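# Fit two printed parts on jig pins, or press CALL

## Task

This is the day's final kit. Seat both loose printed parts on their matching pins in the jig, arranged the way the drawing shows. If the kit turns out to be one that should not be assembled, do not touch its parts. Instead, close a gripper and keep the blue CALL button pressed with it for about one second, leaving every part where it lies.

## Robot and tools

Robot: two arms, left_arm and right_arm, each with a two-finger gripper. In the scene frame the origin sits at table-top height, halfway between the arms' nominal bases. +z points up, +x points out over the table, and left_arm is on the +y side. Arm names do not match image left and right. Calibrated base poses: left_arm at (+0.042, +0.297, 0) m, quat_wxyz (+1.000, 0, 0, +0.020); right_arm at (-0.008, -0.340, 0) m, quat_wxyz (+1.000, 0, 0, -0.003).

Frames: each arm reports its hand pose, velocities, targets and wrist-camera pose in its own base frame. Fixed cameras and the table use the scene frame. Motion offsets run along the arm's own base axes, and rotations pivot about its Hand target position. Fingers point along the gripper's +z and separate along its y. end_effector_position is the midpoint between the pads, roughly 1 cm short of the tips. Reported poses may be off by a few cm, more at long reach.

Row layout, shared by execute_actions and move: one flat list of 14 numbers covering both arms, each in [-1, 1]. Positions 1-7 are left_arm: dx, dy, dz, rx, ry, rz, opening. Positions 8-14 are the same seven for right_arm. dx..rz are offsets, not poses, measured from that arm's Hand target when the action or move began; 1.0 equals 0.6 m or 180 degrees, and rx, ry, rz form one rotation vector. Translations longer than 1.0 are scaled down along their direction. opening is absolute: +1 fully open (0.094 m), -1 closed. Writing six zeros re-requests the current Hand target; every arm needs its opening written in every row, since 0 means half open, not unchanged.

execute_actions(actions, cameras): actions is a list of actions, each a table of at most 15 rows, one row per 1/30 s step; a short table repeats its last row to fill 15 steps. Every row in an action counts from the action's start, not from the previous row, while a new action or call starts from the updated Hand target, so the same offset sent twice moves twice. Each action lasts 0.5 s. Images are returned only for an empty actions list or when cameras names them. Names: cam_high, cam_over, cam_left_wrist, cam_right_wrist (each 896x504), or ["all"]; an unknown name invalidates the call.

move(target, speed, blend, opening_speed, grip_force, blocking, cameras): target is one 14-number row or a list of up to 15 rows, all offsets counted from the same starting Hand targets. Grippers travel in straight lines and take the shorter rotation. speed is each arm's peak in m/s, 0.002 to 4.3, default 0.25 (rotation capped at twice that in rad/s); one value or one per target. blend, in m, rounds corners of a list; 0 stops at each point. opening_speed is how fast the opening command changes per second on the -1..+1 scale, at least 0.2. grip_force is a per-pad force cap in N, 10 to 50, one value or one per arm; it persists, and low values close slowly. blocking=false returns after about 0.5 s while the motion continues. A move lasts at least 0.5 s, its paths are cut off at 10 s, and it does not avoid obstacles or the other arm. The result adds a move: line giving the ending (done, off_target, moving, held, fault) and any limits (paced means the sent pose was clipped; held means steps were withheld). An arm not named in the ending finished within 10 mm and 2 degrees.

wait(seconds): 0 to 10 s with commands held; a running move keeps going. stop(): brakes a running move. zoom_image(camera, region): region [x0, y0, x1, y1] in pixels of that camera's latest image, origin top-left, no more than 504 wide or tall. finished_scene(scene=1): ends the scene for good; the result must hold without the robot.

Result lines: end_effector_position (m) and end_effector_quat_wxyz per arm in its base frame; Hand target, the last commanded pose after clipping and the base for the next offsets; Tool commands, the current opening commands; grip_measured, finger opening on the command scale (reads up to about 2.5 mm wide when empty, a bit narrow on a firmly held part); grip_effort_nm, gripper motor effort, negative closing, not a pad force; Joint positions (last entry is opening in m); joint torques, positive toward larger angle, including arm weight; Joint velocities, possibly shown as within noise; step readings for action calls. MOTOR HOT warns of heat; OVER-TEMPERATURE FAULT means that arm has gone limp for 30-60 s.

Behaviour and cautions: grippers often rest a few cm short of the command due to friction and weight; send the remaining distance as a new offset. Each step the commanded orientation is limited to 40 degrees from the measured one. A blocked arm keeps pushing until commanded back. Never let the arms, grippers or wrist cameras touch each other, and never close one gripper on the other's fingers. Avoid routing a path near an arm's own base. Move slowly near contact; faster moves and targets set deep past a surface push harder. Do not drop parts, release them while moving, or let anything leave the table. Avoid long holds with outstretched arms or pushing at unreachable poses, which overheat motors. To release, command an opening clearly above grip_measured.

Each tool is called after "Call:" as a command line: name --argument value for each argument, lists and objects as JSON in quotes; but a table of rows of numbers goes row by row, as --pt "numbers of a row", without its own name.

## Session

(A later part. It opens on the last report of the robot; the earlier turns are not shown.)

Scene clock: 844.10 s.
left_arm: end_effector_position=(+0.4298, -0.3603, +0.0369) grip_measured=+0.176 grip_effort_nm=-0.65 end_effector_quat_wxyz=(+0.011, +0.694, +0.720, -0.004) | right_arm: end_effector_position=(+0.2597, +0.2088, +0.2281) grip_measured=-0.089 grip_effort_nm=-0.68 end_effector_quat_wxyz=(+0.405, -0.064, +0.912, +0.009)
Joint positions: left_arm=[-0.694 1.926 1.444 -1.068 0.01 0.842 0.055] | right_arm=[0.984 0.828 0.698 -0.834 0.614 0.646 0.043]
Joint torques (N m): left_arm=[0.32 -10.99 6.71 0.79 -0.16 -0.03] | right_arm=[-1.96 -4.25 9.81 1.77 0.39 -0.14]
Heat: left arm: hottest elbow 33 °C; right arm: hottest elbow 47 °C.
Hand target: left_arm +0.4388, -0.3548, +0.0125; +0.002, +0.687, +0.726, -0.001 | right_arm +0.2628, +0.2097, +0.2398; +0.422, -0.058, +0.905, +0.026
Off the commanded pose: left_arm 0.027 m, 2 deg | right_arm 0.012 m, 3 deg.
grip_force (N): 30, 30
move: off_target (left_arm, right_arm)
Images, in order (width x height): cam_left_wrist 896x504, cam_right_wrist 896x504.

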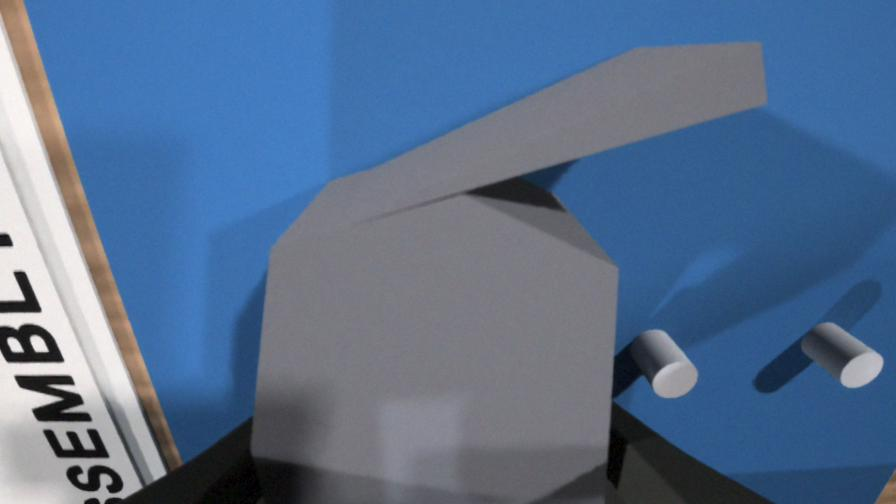

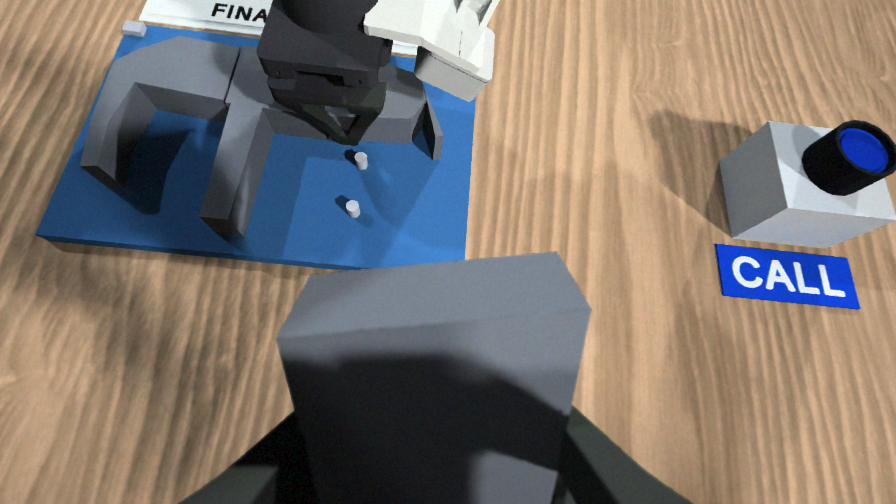

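Call:
move --pt "-0.011 -0.005 0.0375 0 0 0 -0.3 0 0 0 0 0 0 -0.5" --pt "-0.011 -0.005 0.0375 0 0 0 0.36 0 0 0 0 0 0 -0.5" --pt "-0.011 -0.005 0.09 0 0 0 0.36 0 0 0 0 0 0 -0.5" --speed 0.06 --opening_speed 0.8 --cameras '["cam_left_wrist","cam_right_wrist"]'

Call:
zoom_image --camera "cam_right_wrist" --region '[200, 20, 500, 200]'

Scene clock: 864.97 s.
left_arm: end_effector_position=(+0.4263, -0.3476, +0.0409) grip_measured=+0.359 grip_effort_nm=0.07 end_effector_quat_wxyz=(-0.014, +0.691, +0.723, +0.001) | right_arm: end_effector_position=(+0.2597, +0.2088, +0.2281) grip_measured=-0.089 grip_effort_nm=-0.68 end_effector_quat_wxyz=(+0.405, -0.064, +0.912, +0.009)
Joint positions: left_arm=[-0.684 1.925 1.453 -1.128 -0.004 0.842 0.064] | right_arm=[0.984 0.828 0.698 -0.834 0.614 0.646 0.043]
Joint torques (N m): left_arm=[-0.38 -16.85 9.84 -0.88 0.04 -0.13] | right_arm=[-1.96 -4.37 9.8 1.81 0.39 -0.14]
Heat: left arm: hottest elbow 33 °C; right arm: hottest elbow 47 °C.
Hand target: left_arm +0.4322, -0.3578, +0.0665; +0.002, +0.687, +0.726, -0.001 | right_arm +0.2628, +0.2097, +0.2398; +0.422, -0.058, +0.905, +0.026
Off the commanded pose: left_arm 0.028 m, 2 deg | right_arm 0.012 m, 3 deg.
grip_force (N): 30, 30
move: off_target (left_arm, right_arm)
Images, in order (width x height): cam_left_wrist 896x504, cam_right_wrist 896x504.

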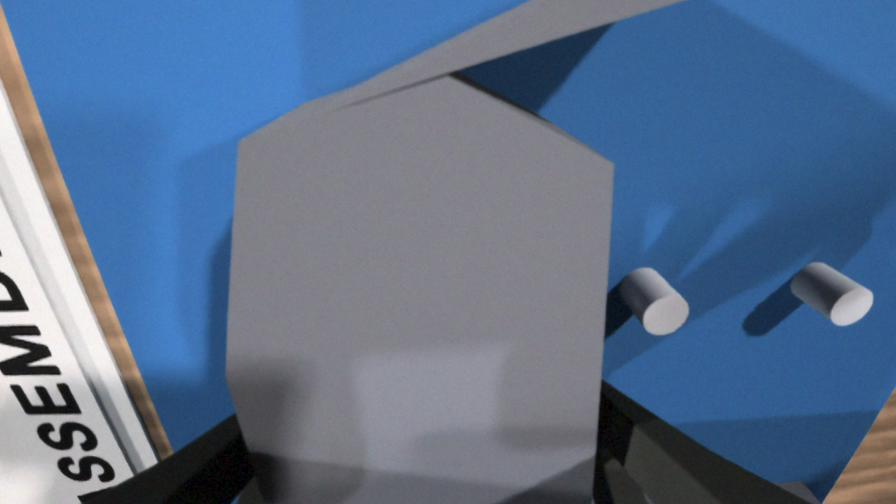

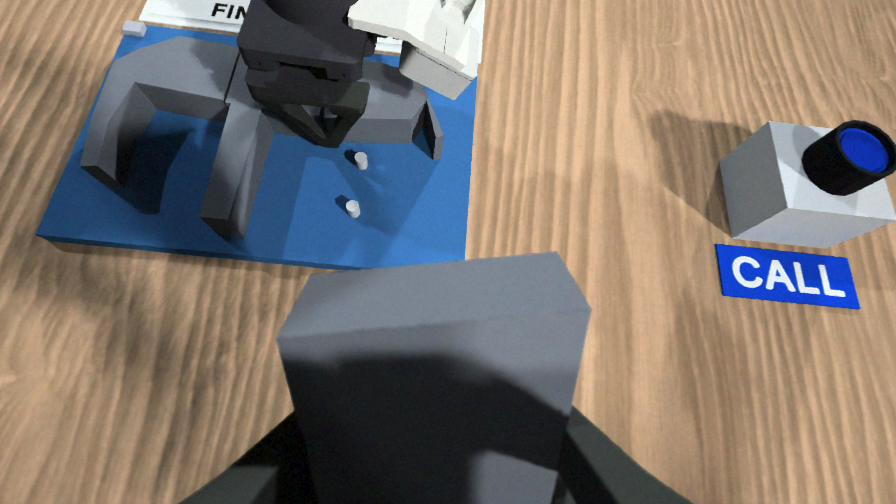

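Scaled by 1.680 from the camera's 896x504 image, which has a finer 1280x720 frame.

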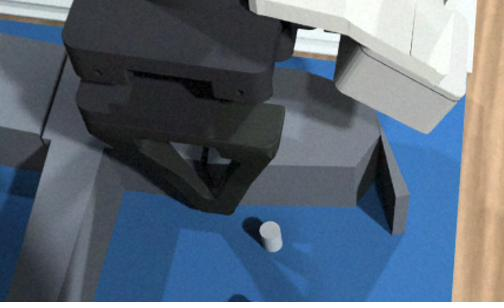

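Call:
move --pt "-0.015 0.01 0.25 0 0 0 0.36 0 0 0 0 0 0 -0.5" --pt "-0.387 0.255 0.306 -0.2265 -0.1207 0.2625 0.36 0 0 0 0 0 0 -0.5" --pt "-0.387 0.255 0.306 -0.2265 -0.1207 0.2625 0.36 0.274 0.114 -0.15 -0.0206 0.258 -0.0302 -0.5" --speed '[0.15,0.5,0.4]' --blend '[0.03,0.03,0]' --cameras '["all"]'

Scene clock: 909.40 s.
left_arm: end_effector_position=(+0.1996, -0.1998, +0.2410) grip_measured=+0.359 grip_effort_nm=0.06 end_effector_quat_wxyz=(+0.350, +0.299, +0.881, -0.110) | right_arm: end_effector_position=(+0.4070, +0.2656, +0.1281) grip_measured=-0.089 grip_effort_nm=-0.69 end_effector_quat_wxyz=(+0.007, -0.010, +1.000, -0.016)
Joint positions: left_arm=[-0.893 0.556 0.648 -0.928 -0.177 -0.171 0.064] | right_arm=[0.592 1.669 1.336 -1.244 0.034 0.572 0.043]
Joint torques (N m): left_arm=[-1.73 1.2 9.63 1.17 -0.39 -0.08] | right_arm=[-1.55 -14.39 14.45 -0.38 0.04 -0.14]
Heat: left arm: hottest elbow 34 °C; right arm: hottest elbow 48 °C.
Hand target: left_arm +0.2000, -0.2048, +0.2501; +0.363, +0.292, +0.876, -0.121 | right_arm +0.4272, +0.2781, +0.1498; +0.030, -0.014, +0.999, -0.002
Off the commanded pose: left_arm 0.010 m, 2 deg | right_arm 0.032 m, 3 deg.
grip_force (N): 30, 30
move: off_target (right_arm)

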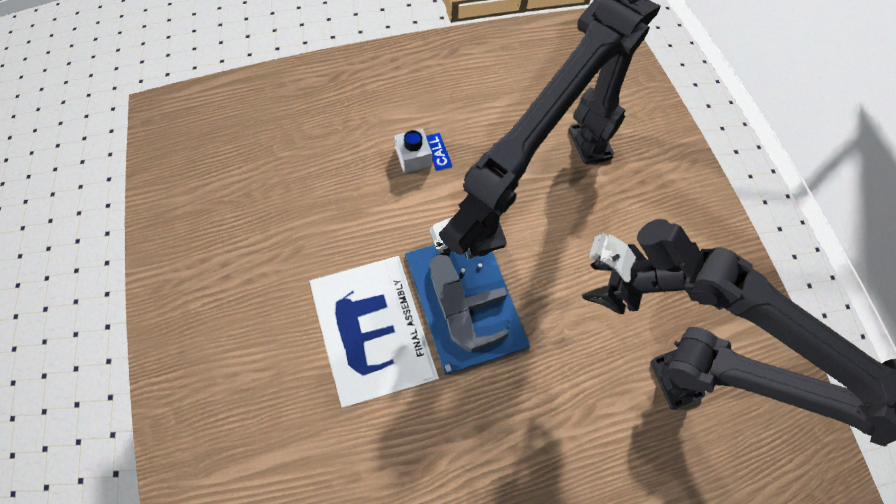

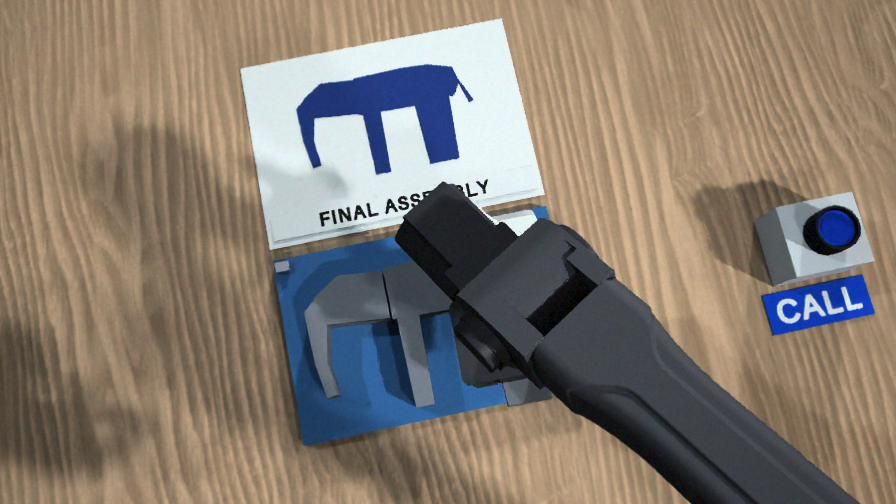

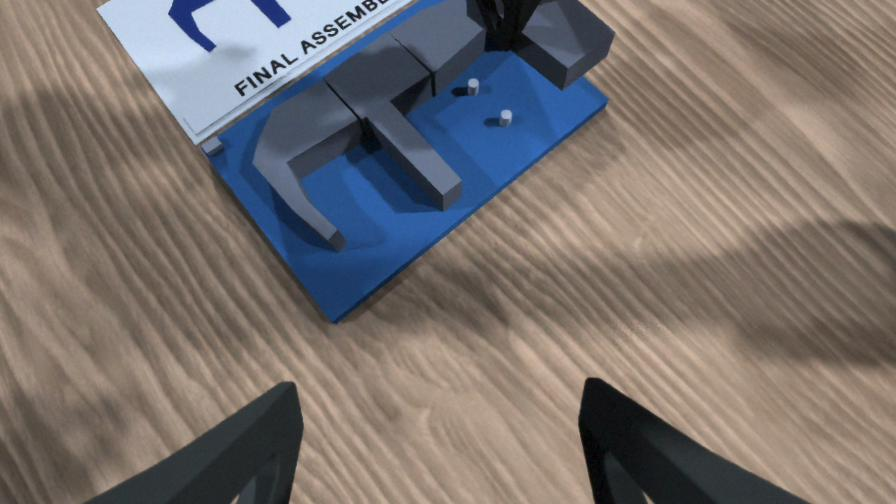

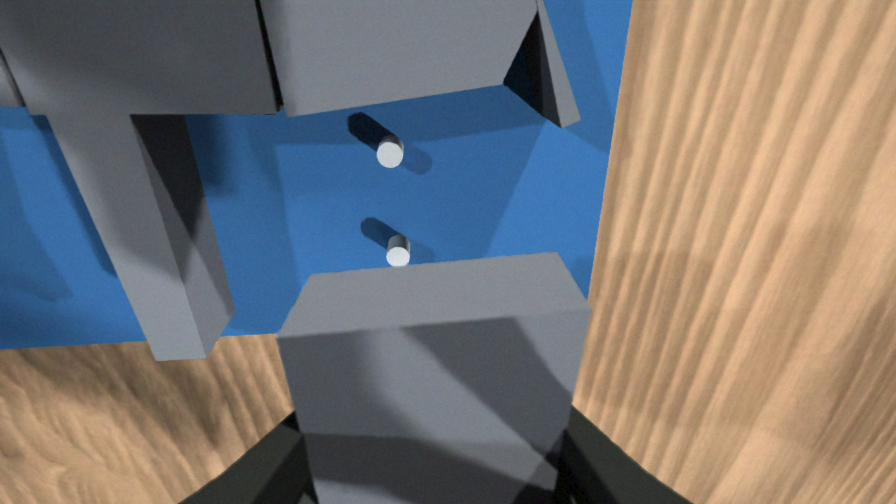

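Call:
move --target '[0,0,0,0,0,0,0.36,0.033,0.025,-0.075,0.009,-0.0135,0,-0.5]' --speed 0.15 --cameras '["cam_left_wrist","cam_right_wrist"]'

Call:
zoom_image --camera "cam_left_wrist" --region '[380, 0, 640, 200]'

Scene clock: 928.23 s.
left_arm: end_effector_position=(+0.1996, -0.1998, +0.2410) grip_measured=+0.359 grip_effort_nm=0.05 end_effector_quat_wxyz=(+0.350, +0.299, +0.881, -0.110) | right_arm: end_effector_position=(+0.4320, +0.2825, +0.0942) grip_measured=-0.089 grip_effort_nm=-0.68 end_effector_quat_wxyz=(+0.030, -0.009, +1.000, -0.001)
Joint positions: left_arm=[-0.893 0.556 0.648 -0.928 -0.177 -0.171 0.064] | right_arm=[0.592 1.741 1.336 -1.117 0.034 0.572 0.043]
Joint torques (N m): left_arm=[-1.73 0.85 9.26 1.58 -0.4 -0.17] | right_arm=[-1.38 -15.74 11.21 0.62 0.05 -0.12]
Heat: left arm: hottest elbow 36 °C; right arm: hottest elbow 48 °C.
Hand target: left_arm +0.2000, -0.2048, +0.2501; +0.363, +0.292, +0.876, -0.121 | right_arm +0.4470, +0.2931, +0.1048; +0.051, -0.014, +0.999, +0.012
Off the commanded pose: left_arm 0.010 m, 2 deg | right_arm 0.021 m, 3 deg.
grip_force (N): 30, 30
move: off_target (right_arm)
Images, in order (width x height): cam_left_wrist 896x504, cam_right_wrist 896x504.

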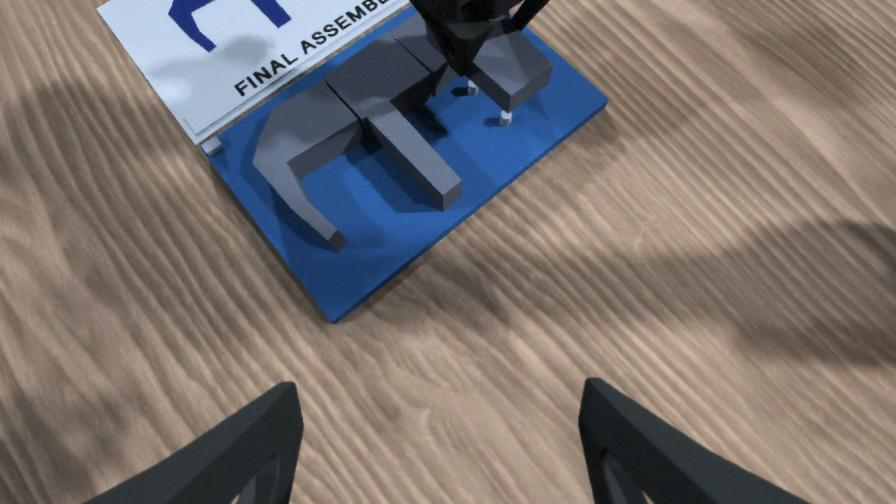

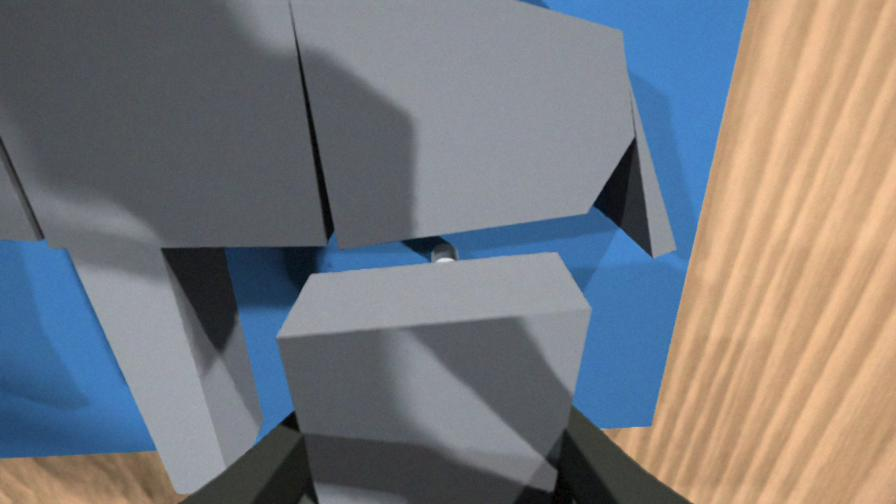

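Scaled by 1.938 from the camera's 896x504 image, which has a finer 1280x720 frame.

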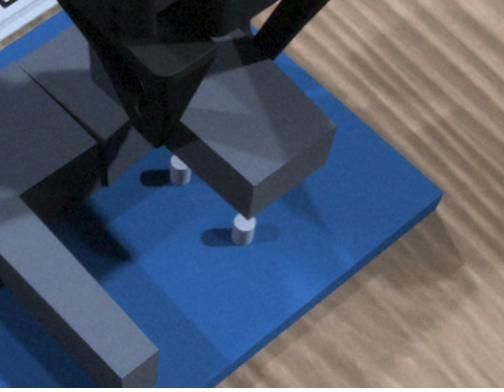

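Call:
move --target '[0,0,0,0,0,0,0.36,0.0,-0.006,-0.05,0,0,0.011,-0.5]' --speed 0.12 --cameras '["cam_left_wrist","cam_right_wrist"]'

Call:
zoom_image --camera "cam_left_wrist" --region '[380, 0, 640, 200]'

Scene clock: 944.83 s.
left_arm: end_effector_position=(+0.1996, -0.1998, +0.2410) grip_measured=+0.359 grip_effort_nm=0.05 end_effector_quat_wxyz=(+0.350, +0.299, +0.881, -0.110) | right_arm: end_effector_position=(+0.4402, +0.2889, +0.0765) grip_measured=-0.089 grip_effort_nm=-0.69 end_effector_quat_wxyz=(+0.043, -0.028, +0.999, +0.010)
Joint positions: left_arm=[-0.893 0.556 0.648 -0.928 -0.177 -0.171 0.064] | right_arm=[0.592 1.765 1.317 -1.04 0.03 0.534 0.043]
Joint torques (N m): left_arm=[-2.49 0.67 9.17 1.58 -0.38 -0.18] | right_arm=[-1.85 -15.62 8.24 0.72 0.03 -0.14]
Heat: left arm: hottest elbow 37 °C; right arm: hottest elbow 48 °C.
Hand target: left_arm +0.2000, -0.2048, +0.2501; +0.363, +0.292, +0.876, -0.121 | right_arm +0.4470, +0.2895, +0.0748; +0.051, -0.031, +0.998, +0.013
Off the commanded pose: left_arm 0.010 m, 2 deg | right_arm 0.007 m, 1 deg.
grip_force (N): 30, 30
move: done
Images, in order (width x height): cam_left_wrist 896x504, cam_right_wrist 896x504.

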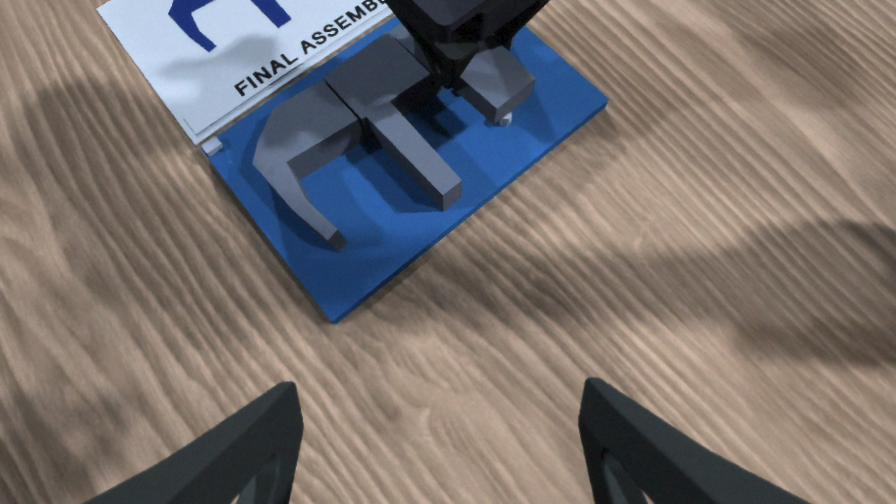

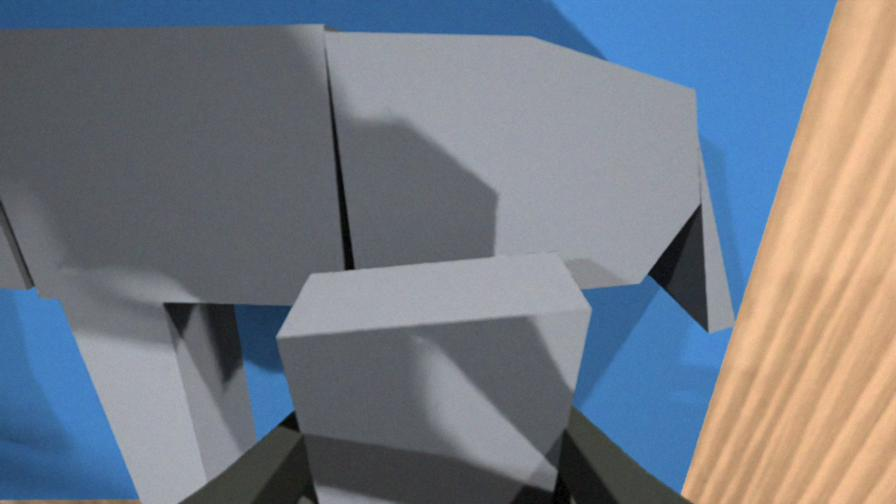

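Scaled by 1.938 from the camera's 896x504 image, which has a finer 1280x720 frame.

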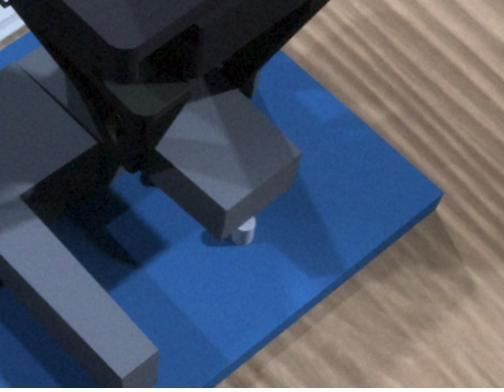

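Call:
move --pt "0 0 0 0 0 0 0.36 -0.01 0 0.04 0 0 0 -0.5" --pt "0 0 0 0 0 0 0.36 -0.03 -0.018 0.01 0 0 0 -0.5" --speed 0.12 --cameras '["cam_left_wrist","cam_right_wrist"]'

Call:
zoom_image --camera "cam_left_wrist" --region '[380, 0, 640, 200]'

Scene clock: 967.53 s.
left_arm: end_effector_position=(+0.1996, -0.1998, +0.2410) grip_measured=+0.359 grip_effort_nm=0.05 end_effector_quat_wxyz=(+0.350, +0.299, +0.881, -0.110) | right_arm: end_effector_position=(+0.4205, +0.2757, +0.0584) grip_measured=-0.089 grip_effort_nm=-0.69 end_effector_quat_wxyz=(+0.022, -0.029, +0.999, -0.004)
Joint positions: left_arm=[-0.893 0.556 0.648 -0.928 -0.177 -0.171 0.064] | right_arm=[0.592 1.759 1.258 -1.035 0.03 0.534 0.043]
Joint torques (N m): left_arm=[-2.08 1.32 9.36 1.52 -0.38 -0.13] | right_arm=[-1.73 -19.49 7.86 0.62 0.06 -0.13]
Heat: left arm: hottest elbow 37 °C; right arm: hottest elbow 46 °C.
Hand target: left_arm +0.2000, -0.2048, +0.2501; +0.363, +0.292, +0.876, -0.121 | right_arm +0.4290, +0.2787, +0.0808; +0.051, -0.031, +0.998, +0.013
Off the commanded pose: left_arm 0.010 m, 2 deg | right_arm 0.024 m, 4 deg.
grip_force (N): 30, 30
move: off_target (right_arm)
Images, in order (width x height): cam_left_wrist 896x504, cam_right_wrist 896x504.

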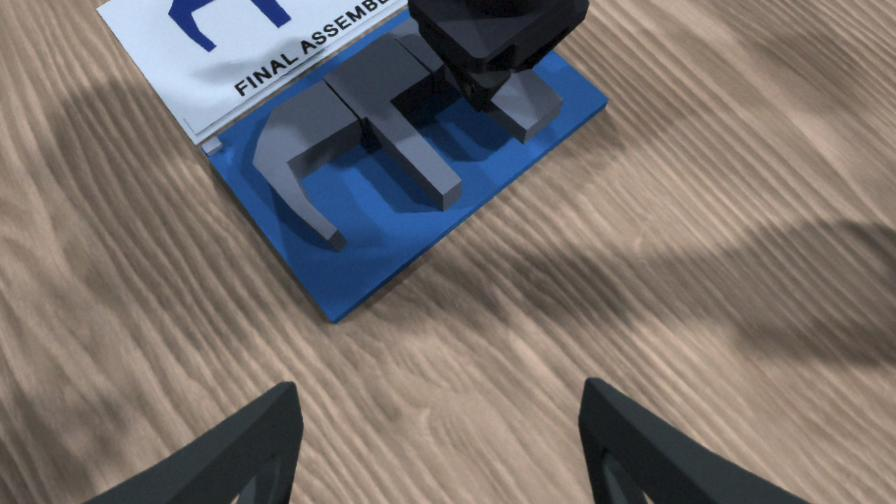

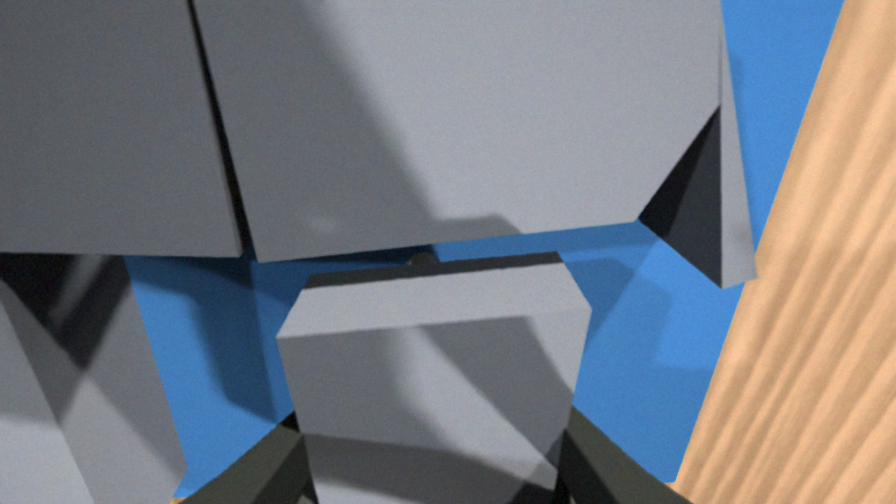

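Scaled by 1.938 from the camera's 896x504 image, which has a finer 1280x720 frame.

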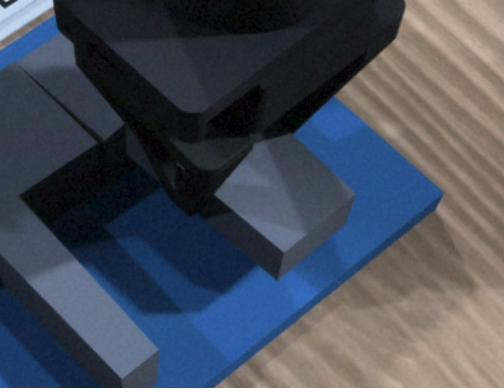

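Call:
move --target '[0,0,0,0,0,0,0.36,0.014,0.012,-0.015,0,0,0,-0.5]' --speed 0.1 --cameras '["cam_left_wrist","cam_right_wrist"]'

Call:
zoom_image --camera "cam_left_wrist" --region '[380, 0, 640, 200]'

Scene clock: 983.27 s.
left_arm: end_effector_position=(+0.1996, -0.1998, +0.2410) grip_measured=+0.359 grip_effort_nm=0.06 end_effector_quat_wxyz=(+0.350, +0.299, +0.881, -0.110) | right_arm: end_effector_position=(+0.4230, +0.2774, +0.0585) grip_measured=-0.089 grip_effort_nm=-0.69 end_effector_quat_wxyz=(+0.028, -0.028, +0.999, +0.000)
Joint positions: left_arm=[-0.893 0.556 0.648 -0.928 -0.177 -0.171 0.064] | right_arm=[0.592 1.759 1.258 -1.023 0.03 0.534 0.043]
Joint torques (N m): left_arm=[-1.73 -0.26 9.24 1.58 -0.31 -0.14] | right_arm=[-1.49 -16.38 10.06 0.64 0.06 -0.1]
Heat: left arm: hottest elbow 37 °C; right arm: hottest elbow 45 °C.
Hand target: left_arm +0.2000, -0.2048, +0.2501; +0.363, +0.292, +0.876, -0.121 | right_arm +0.4374, +0.2859, +0.0718; +0.051, -0.031, +0.998, +0.013
Off the commanded pose: left_arm 0.010 m, 2 deg | right_arm 0.021 m, 3 deg.
grip_force (N): 30, 30
move: off_target (right_arm)
Images, in order (width x height): cam_left_wrist 896x504, cam_right_wrist 896x504.

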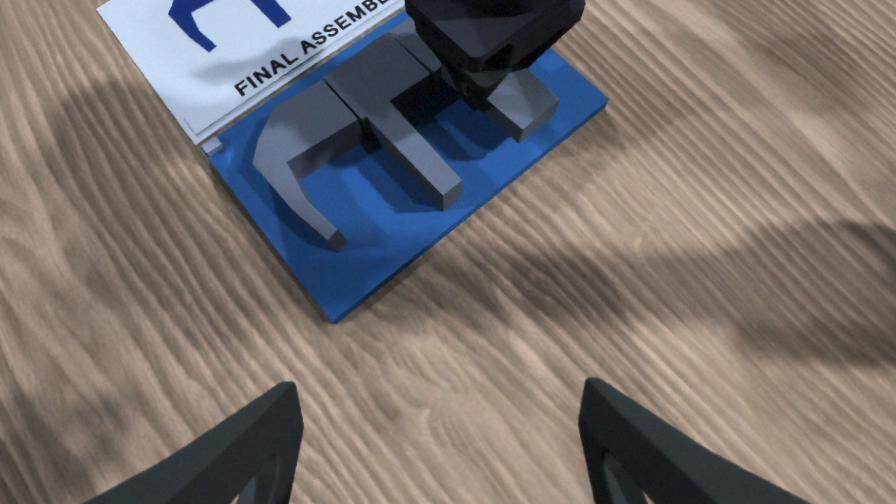

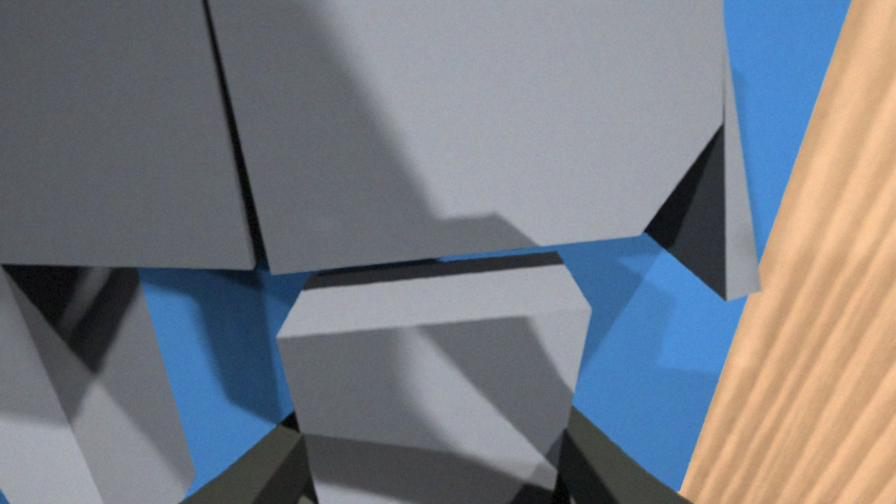

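Scaled by 1.938 from the camera's 896x504 image, which has a finer 1280x720 frame.

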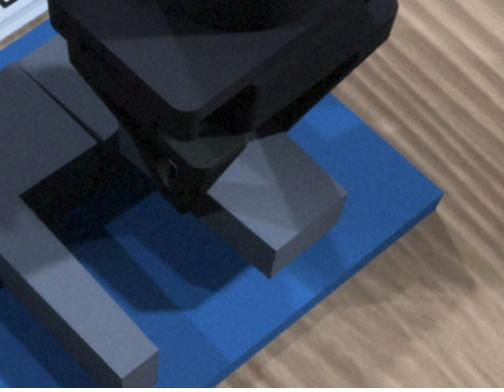

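Call:
move --target '[0,0,0,0,0,0,0.36,0.01,0.0065,-0.015,0,0,0,-0.5]' --speed 0.1 --cameras '["cam_left_wrist","cam_right_wrist"]'

Call:
zoom_image --camera "cam_left_wrist" --region '[380, 0, 640, 200]'

Scene clock: 994.17 s.
left_arm: end_effector_position=(+0.1996, -0.1998, +0.2410) grip_measured=+0.359 grip_effort_nm=0.05 end_effector_quat_wxyz=(+0.350, +0.299, +0.881, -0.110) | right_arm: end_effector_position=(+0.4256, +0.2791, +0.0542) grip_measured=-0.089 grip_effort_nm=-0.68 end_effector_quat_wxyz=(+0.030, -0.028, +0.999, +0.001)
Joint positions: left_arm=[-0.893 0.556 0.648 -0.928 -0.177 -0.171 0.064] | right_arm=[0.592 1.768 1.258 -1.008 0.03 0.534 0.043]
Joint torques (N m): left_arm=[-1.9 0.67 9.35 1.92 -0.34 -0.12] | right_arm=[-1.55 -15.03 11.03 0.65 0.06 -0.11]
Heat: left arm: hottest elbow 38 °C; right arm: hottest elbow 46 °C.
Hand target: left_arm +0.2000, -0.2048, +0.2501; +0.363, +0.292, +0.876, -0.121 | right_arm +0.4434, +0.2898, +0.0628; +0.051, -0.031, +0.998, +0.013
Off the commanded pose: left_arm 0.010 m, 2 deg | right_arm 0.022 m, 3 deg.
grip_force (N): 30, 30
move: off_target (right_arm)
Images, in order (width x height): cam_left_wrist 896x504, cam_right_wrist 896x504.

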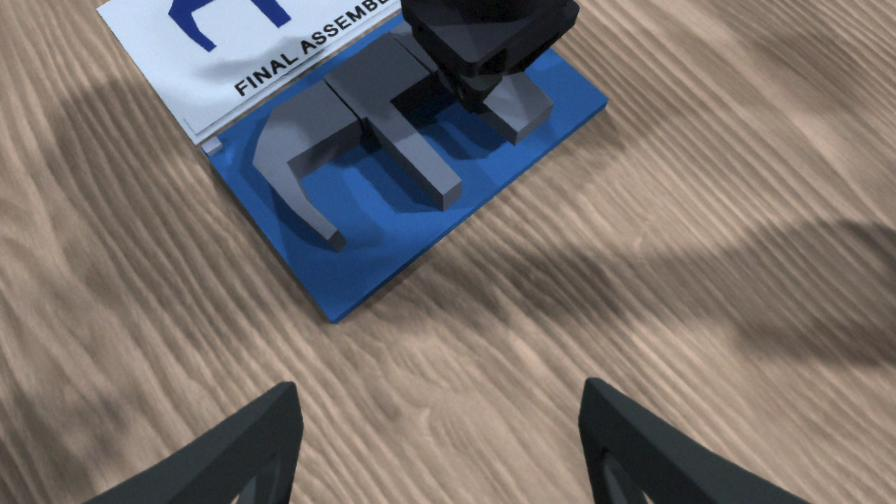

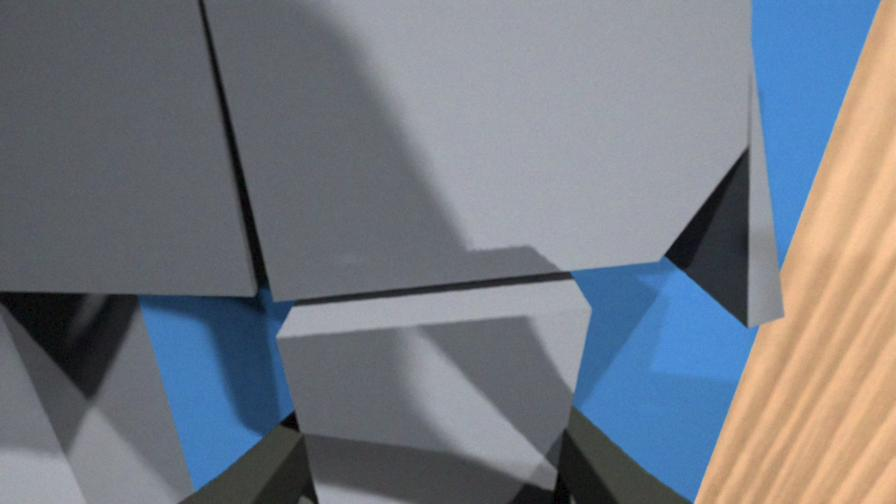

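Scaled by 1.938 from the camera's 896x504 image, which has a finer 1280x720 frame.

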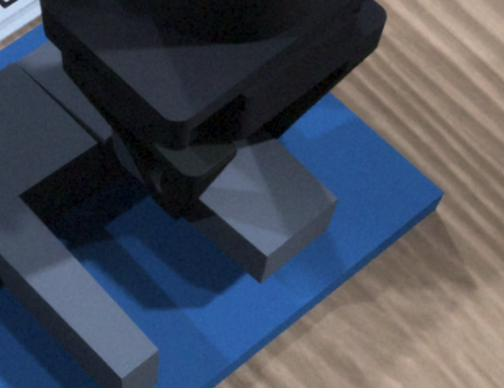

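Call:
move --target '[0,0,0,0,0,0,0.36,0.005,0.0025,-0.035,0,0,0,-0.5]' --speed 0.05 --cameras '["cam_left_wrist","cam_right_wrist"]'

Call:
zoom_image --camera "cam_left_wrist" --region '[380, 0, 640, 200]'

Scene clock: 1004.77 s.
left_arm: end_effector_position=(+0.1996, -0.1998, +0.2410) grip_measured=+0.359 grip_effort_nm=0.05 end_effector_quat_wxyz=(+0.350, +0.299, +0.881, -0.110) | right_arm: end_effector_position=(+0.4275, +0.2855, +0.0463) grip_measured=-0.089 grip_effort_nm=-0.69 end_effector_quat_wxyz=(+0.034, -0.032, +0.999, +0.005)
Joint positions: left_arm=[-0.893 0.556 0.648 -0.928 -0.177 -0.171 0.064] | right_arm=[0.599 1.785 1.258 -0.982 0.028 0.534 0.043]
Joint torques (N m): left_arm=[-1.96 1.26 9.16 1.47 -0.32 -0.13] | right_arm=[-1.67 -13.8 9.72 1.35 0.13 -0.11]
Heat: left arm: hottest elbow 38 °C; right arm: hottest elbow 47 °C.
Hand target: left_arm +0.2000, -0.2048, +0.2501; +0.363, +0.292, +0.876, -0.121 | right_arm +0.4464, +0.2913, +0.0418; +0.051, -0.031, +0.998, +0.013
Off the commanded pose: left_arm 0.010 m, 2 deg | right_arm 0.020 m, 2 deg.
grip_force (N): 30, 30
move: off_target (right_arm)
Images, in order (width x height): cam_left_wrist 896x504, cam_right_wrist 896x504.

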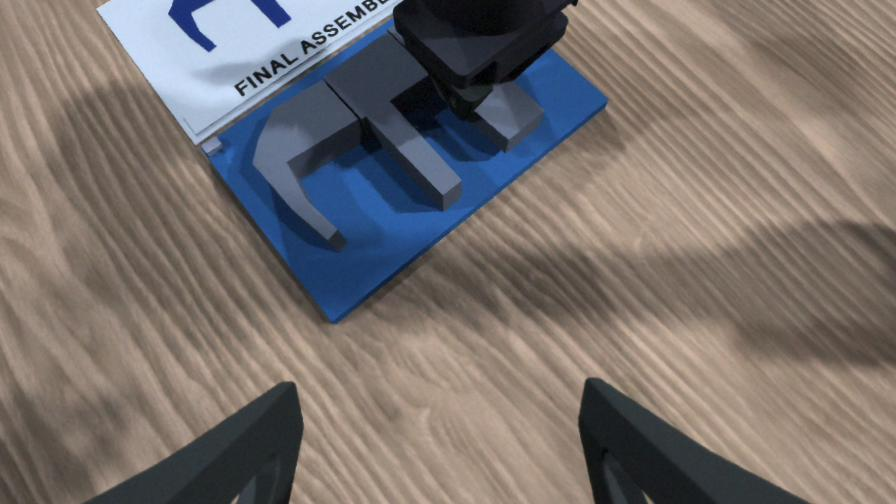

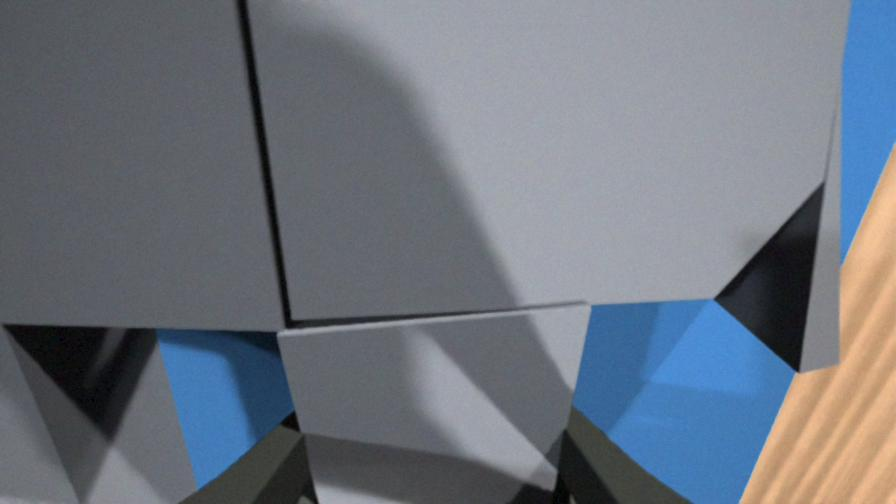

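Scaled by 1.938 from the camera's 896x504 image, which has a finer 1280x720 frame.

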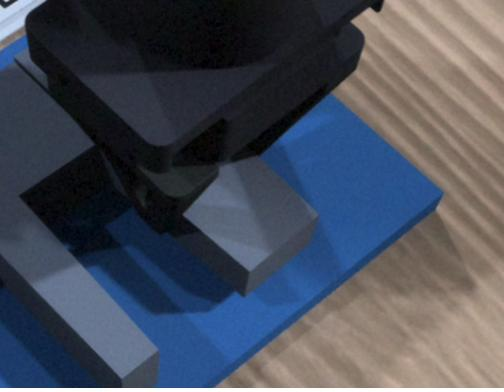

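Call:
move --pt "0 0 0 0 0 0 0.36 0.0 -0.01 0.03 0 0 -0.007 -0.5" --pt "0 0 0 0 0 0 0.36 0.0 -0.034 0.02 0 0 -0.007 -0.5" --speed 0.05 --cameras '["cam_left_wrist","cam_right_wrist"]'

Call:
zoom_image --camera "cam_left_wrist" --region '[380, 0, 640, 200]'

Scene clock: 1018.23 s.
left_arm: end_effector_position=(+0.1996, -0.1998, +0.2410) grip_measured=+0.359 grip_effort_nm=0.05 end_effector_quat_wxyz=(+0.350, +0.299, +0.881, -0.110) | right_arm: end_effector_position=(+0.4289, +0.2833, +0.0463) grip_measured=-0.089 grip_effort_nm=-0.69 end_effector_quat_wxyz=(+0.032, -0.027, +0.999, +0.008)
Joint positions: left_arm=[-0.893 0.556 0.648 -0.928 -0.177 -0.171 0.064] | right_arm=[0.592 1.785 1.258 -0.982 0.021 0.537 0.043]
Joint velocities: left_arm=[-0.015 -0.005 -0.002 -0.007 0.154 0.007 0] | right_arm=[within noise]
Joint torques (N m): left_arm=[-1.85 0.56 9.36 1.5 -0.41 -0.14] | right_arm=[-3.43 -17.2 7.76 0.76 0.46 -0.23]
Heat: left arm: hottest elbow 38 °C; right arm: hottest elbow 47 °C.
Hand target: left_arm +0.2000, -0.2048, +0.2501; +0.363, +0.292, +0.876, -0.121 | right_arm +0.4464, +0.2709, +0.0538; +0.051, -0.020, +0.998, +0.012
Off the commanded pose: left_arm 0.010 m, 2 deg | right_arm 0.023 m, 2 deg.
grip_force (N): 30, 30
move: off_target (right_arm)
Images, in order (width x height): cam_left_wrist 896x504, cam_right_wrist 896x504.

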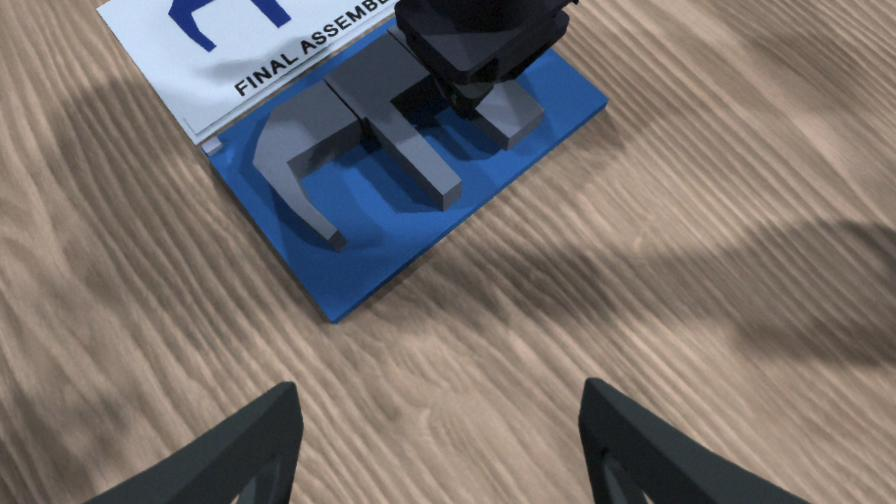

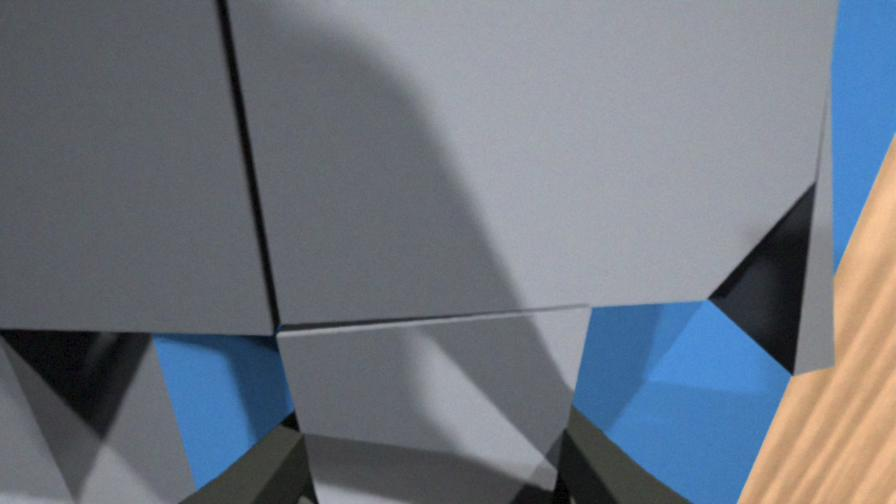

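Scaled by 1.938 from the camera's 896x504 image, which has a finer 1280x720 frame.

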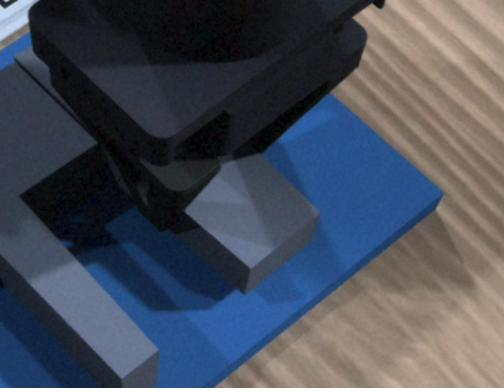

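Call:
move --pt "0 0 0 0 0 0 0.36 0.0 0 0.04 0 0 0 -0.5" --pt "0 0 0 0 0 0 0.36 -0.012 -0.012 0.03 0 0 0 -0.5" --speed 0.05

Scene clock: 1042.50 s.
left_arm: end_effector_position=(+0.1996, -0.1998, +0.2410) grip_measured=+0.359 grip_effort_nm=0.06 end_effector_quat_wxyz=(+0.350, +0.299, +0.881, -0.110) | right_arm: end_effector_position=(+0.4285, +0.2674, +0.0508) grip_measured=-0.089 grip_effort_nm=-0.68 end_effector_quat_wxyz=(+0.024, -0.022, +0.999, +0.001)
Joint positions: left_arm=[-0.893 0.556 0.648 -0.928 -0.177 -0.171 0.064] | right_arm=[0.567 1.77 1.25 -1.009 0.024 0.523 0.043]
Joint torques (N m): left_arm=[-1.79 1.03 9.51 1.42 -0.35 -0.11] | right_arm=[-1.96 -19.6 7.62 0.5 0.32 -0.14]
Heat: left arm: hottest elbow 38 °C; right arm: hottest elbow 45 °C.
Hand target: left_arm +0.2000, -0.2048, +0.2501; +0.363, +0.292, +0.876, -0.121 | right_arm +0.4392, +0.2637, +0.0718; +0.051, -0.020, +0.998, +0.012
Off the commanded pose: left_arm 0.010 m, 2 deg | right_arm 0.024 m, 3 deg.
grip_force (N): 30, 30
move: off_target (right_arm)

Call:
move --target '[0,0,0,0,0,0,0.36,-0.0,0.03,-0.01,0,0,0,-0.5]' --speed 0.15 --cameras '["cam_left_wrist","cam_right_wrist"]'

Call:
zoom_image --camera "cam_left_wrist" --region '[380, 0, 640, 200]'

Scene clock: 1048.80 s.
left_arm: end_effector_position=(+0.1996, -0.1998, +0.2410) grip_measured=+0.359 grip_effort_nm=0.06 end_effector_quat_wxyz=(+0.350, +0.299, +0.881, -0.110) | right_arm: end_effector_position=(+0.4287, +0.2672, +0.0508) grip_measured=-0.089 grip_effort_nm=-0.69 end_effector_quat_wxyz=(+0.024, -0.019, +1.000, +0.000)
Joint positions: left_arm=[-0.893 0.556 0.648 -0.928 -0.177 -0.171 0.064] | right_arm=[0.567 1.77 1.25 -1.009 0.025 0.528 0.043]
Joint torques (N m): left_arm=[-1.96 1.14 9.55 1.52 -0.38 -0.13] | right_arm=[-0.5 -16.97 9.76 0.66 0.33 0.01]
Heat: left arm: hottest elbow 38 °C; right arm: hottest elbow 45 °C.
Hand target: left_arm +0.2000, -0.2048, +0.2501; +0.363, +0.292, +0.876, -0.121 | right_arm +0.4392, +0.2817, +0.0658; +0.051, -0.020, +0.998, +0.012
Off the commanded pose: left_arm 0.010 m, 2 deg | right_arm 0.023 m, 3 deg.
grip_force (N): 30, 30
move: off_target (right_arm)
Images, in order (width x height): cam_left_wrist 896x504, cam_right_wrist 896x504.

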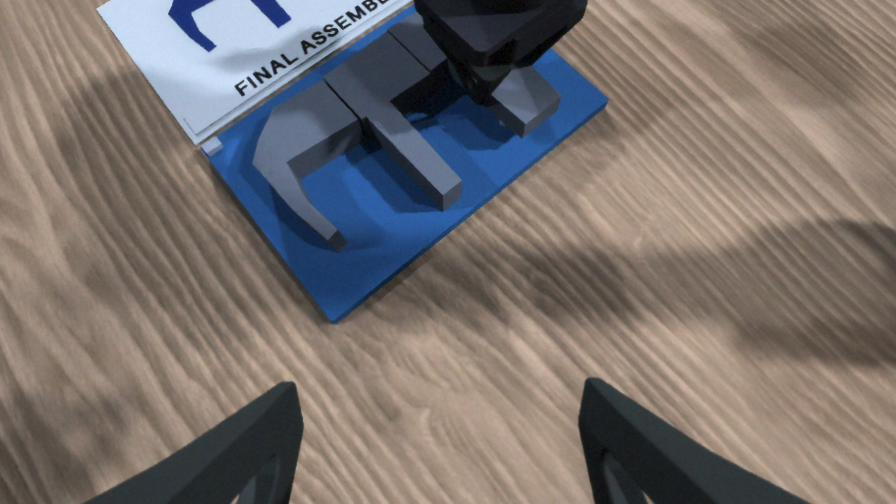

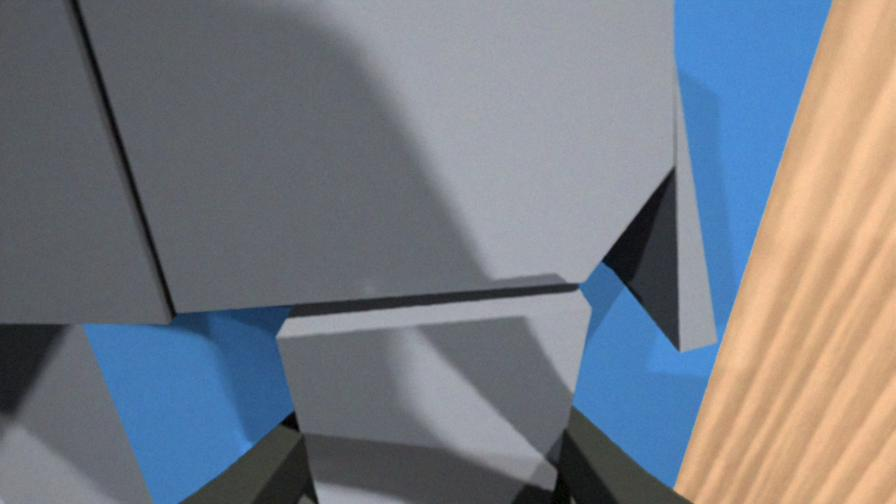

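Scaled by 1.938 from the camera's 896x504 image, which has a finer 1280x720 frame.

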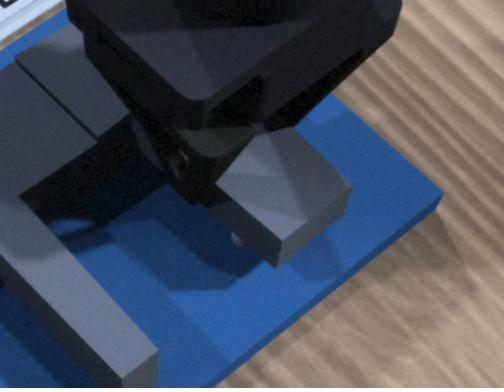

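Call:
move --target '[0,0,0,0,0,0,0.36,-0.0,0.008,0,0,0,0,-0.5]' --speed 0.1

Scene clock: 1058.20 s.
left_arm: end_effector_position=(+0.1996, -0.1998, +0.2410) grip_measured=+0.359 grip_effort_nm=0.06 end_effector_quat_wxyz=(+0.350, +0.299, +0.881, -0.110) | right_arm: end_effector_position=(+0.4258, +0.2718, +0.0508) grip_measured=-0.089 grip_effort_nm=-0.68 end_effector_quat_wxyz=(+0.024, -0.021, +0.999, +0.000)
Joint positions: left_arm=[-0.893 0.556 0.648 -0.928 -0.177 -0.171 0.064] | right_arm=[0.578 1.77 1.25 -1.009 0.025 0.535 0.043]
Joint torques (N m): left_arm=[-1.67 2.08 9.52 1.51 -0.36 -0.15] | right_arm=[-0.56 -16.5 10.55 0.55 0.33 0.02]
Heat: left arm: hottest elbow 38 °C; right arm: hottest elbow 44 °C.
Hand target: left_arm +0.2000, -0.2048, +0.2501; +0.363, +0.292, +0.876, -0.121 | right_arm +0.4392, +0.2865, +0.0658; +0.051, -0.020, +0.998, +0.012
Off the commanded pose: left_arm 0.010 m, 2 deg | right_arm 0.025 m, 3 deg.
grip_force (N): 30, 30
move: off_target (right_arm)

Call:
move --target '[0,0,0,0,0,0,0.36,0.006,0.008,0,0,0,0,-0.5]' --speed 0.1

Scene clock: 1062.53 s.
left_arm: end_effector_position=(+0.1996, -0.1998, +0.2410) grip_measured=+0.359 grip_effort_nm=0.06 end_effector_quat_wxyz=(+0.350, +0.299, +0.881, -0.110) | right_arm: end_effector_position=(+0.4255, +0.2722, +0.0508) grip_measured=-0.089 grip_effort_nm=-0.68 end_effector_quat_wxyz=(+0.025, -0.019, +1.000, +0.000)
Joint positions: left_arm=[-0.893 0.556 0.648 -0.928 -0.177 -0.171 0.064] | right_arm=[0.579 1.77 1.25 -1.009 0.027 0.54 0.043]
Joint torques (N m): left_arm=[-1.73 0.97 9.44 1.62 -0.36 -0.1] | right_arm=[-0.5 -15.38 12.11 0.39 0.33 0.01]
Heat: left arm: hottest elbow 38 °C; right arm: hottest elbow 45 °C.
Hand target: left_arm +0.2000, -0.2048, +0.2501; +0.363, +0.292, +0.876, -0.121 | right_arm +0.4428, +0.2913, +0.0658; +0.051, -0.020, +0.998, +0.012
Off the commanded pose: left_arm 0.010 m, 2 deg | right_arm 0.030 m, 3 deg.
grip_force (N): 30, 30
move: off_target (right_arm)


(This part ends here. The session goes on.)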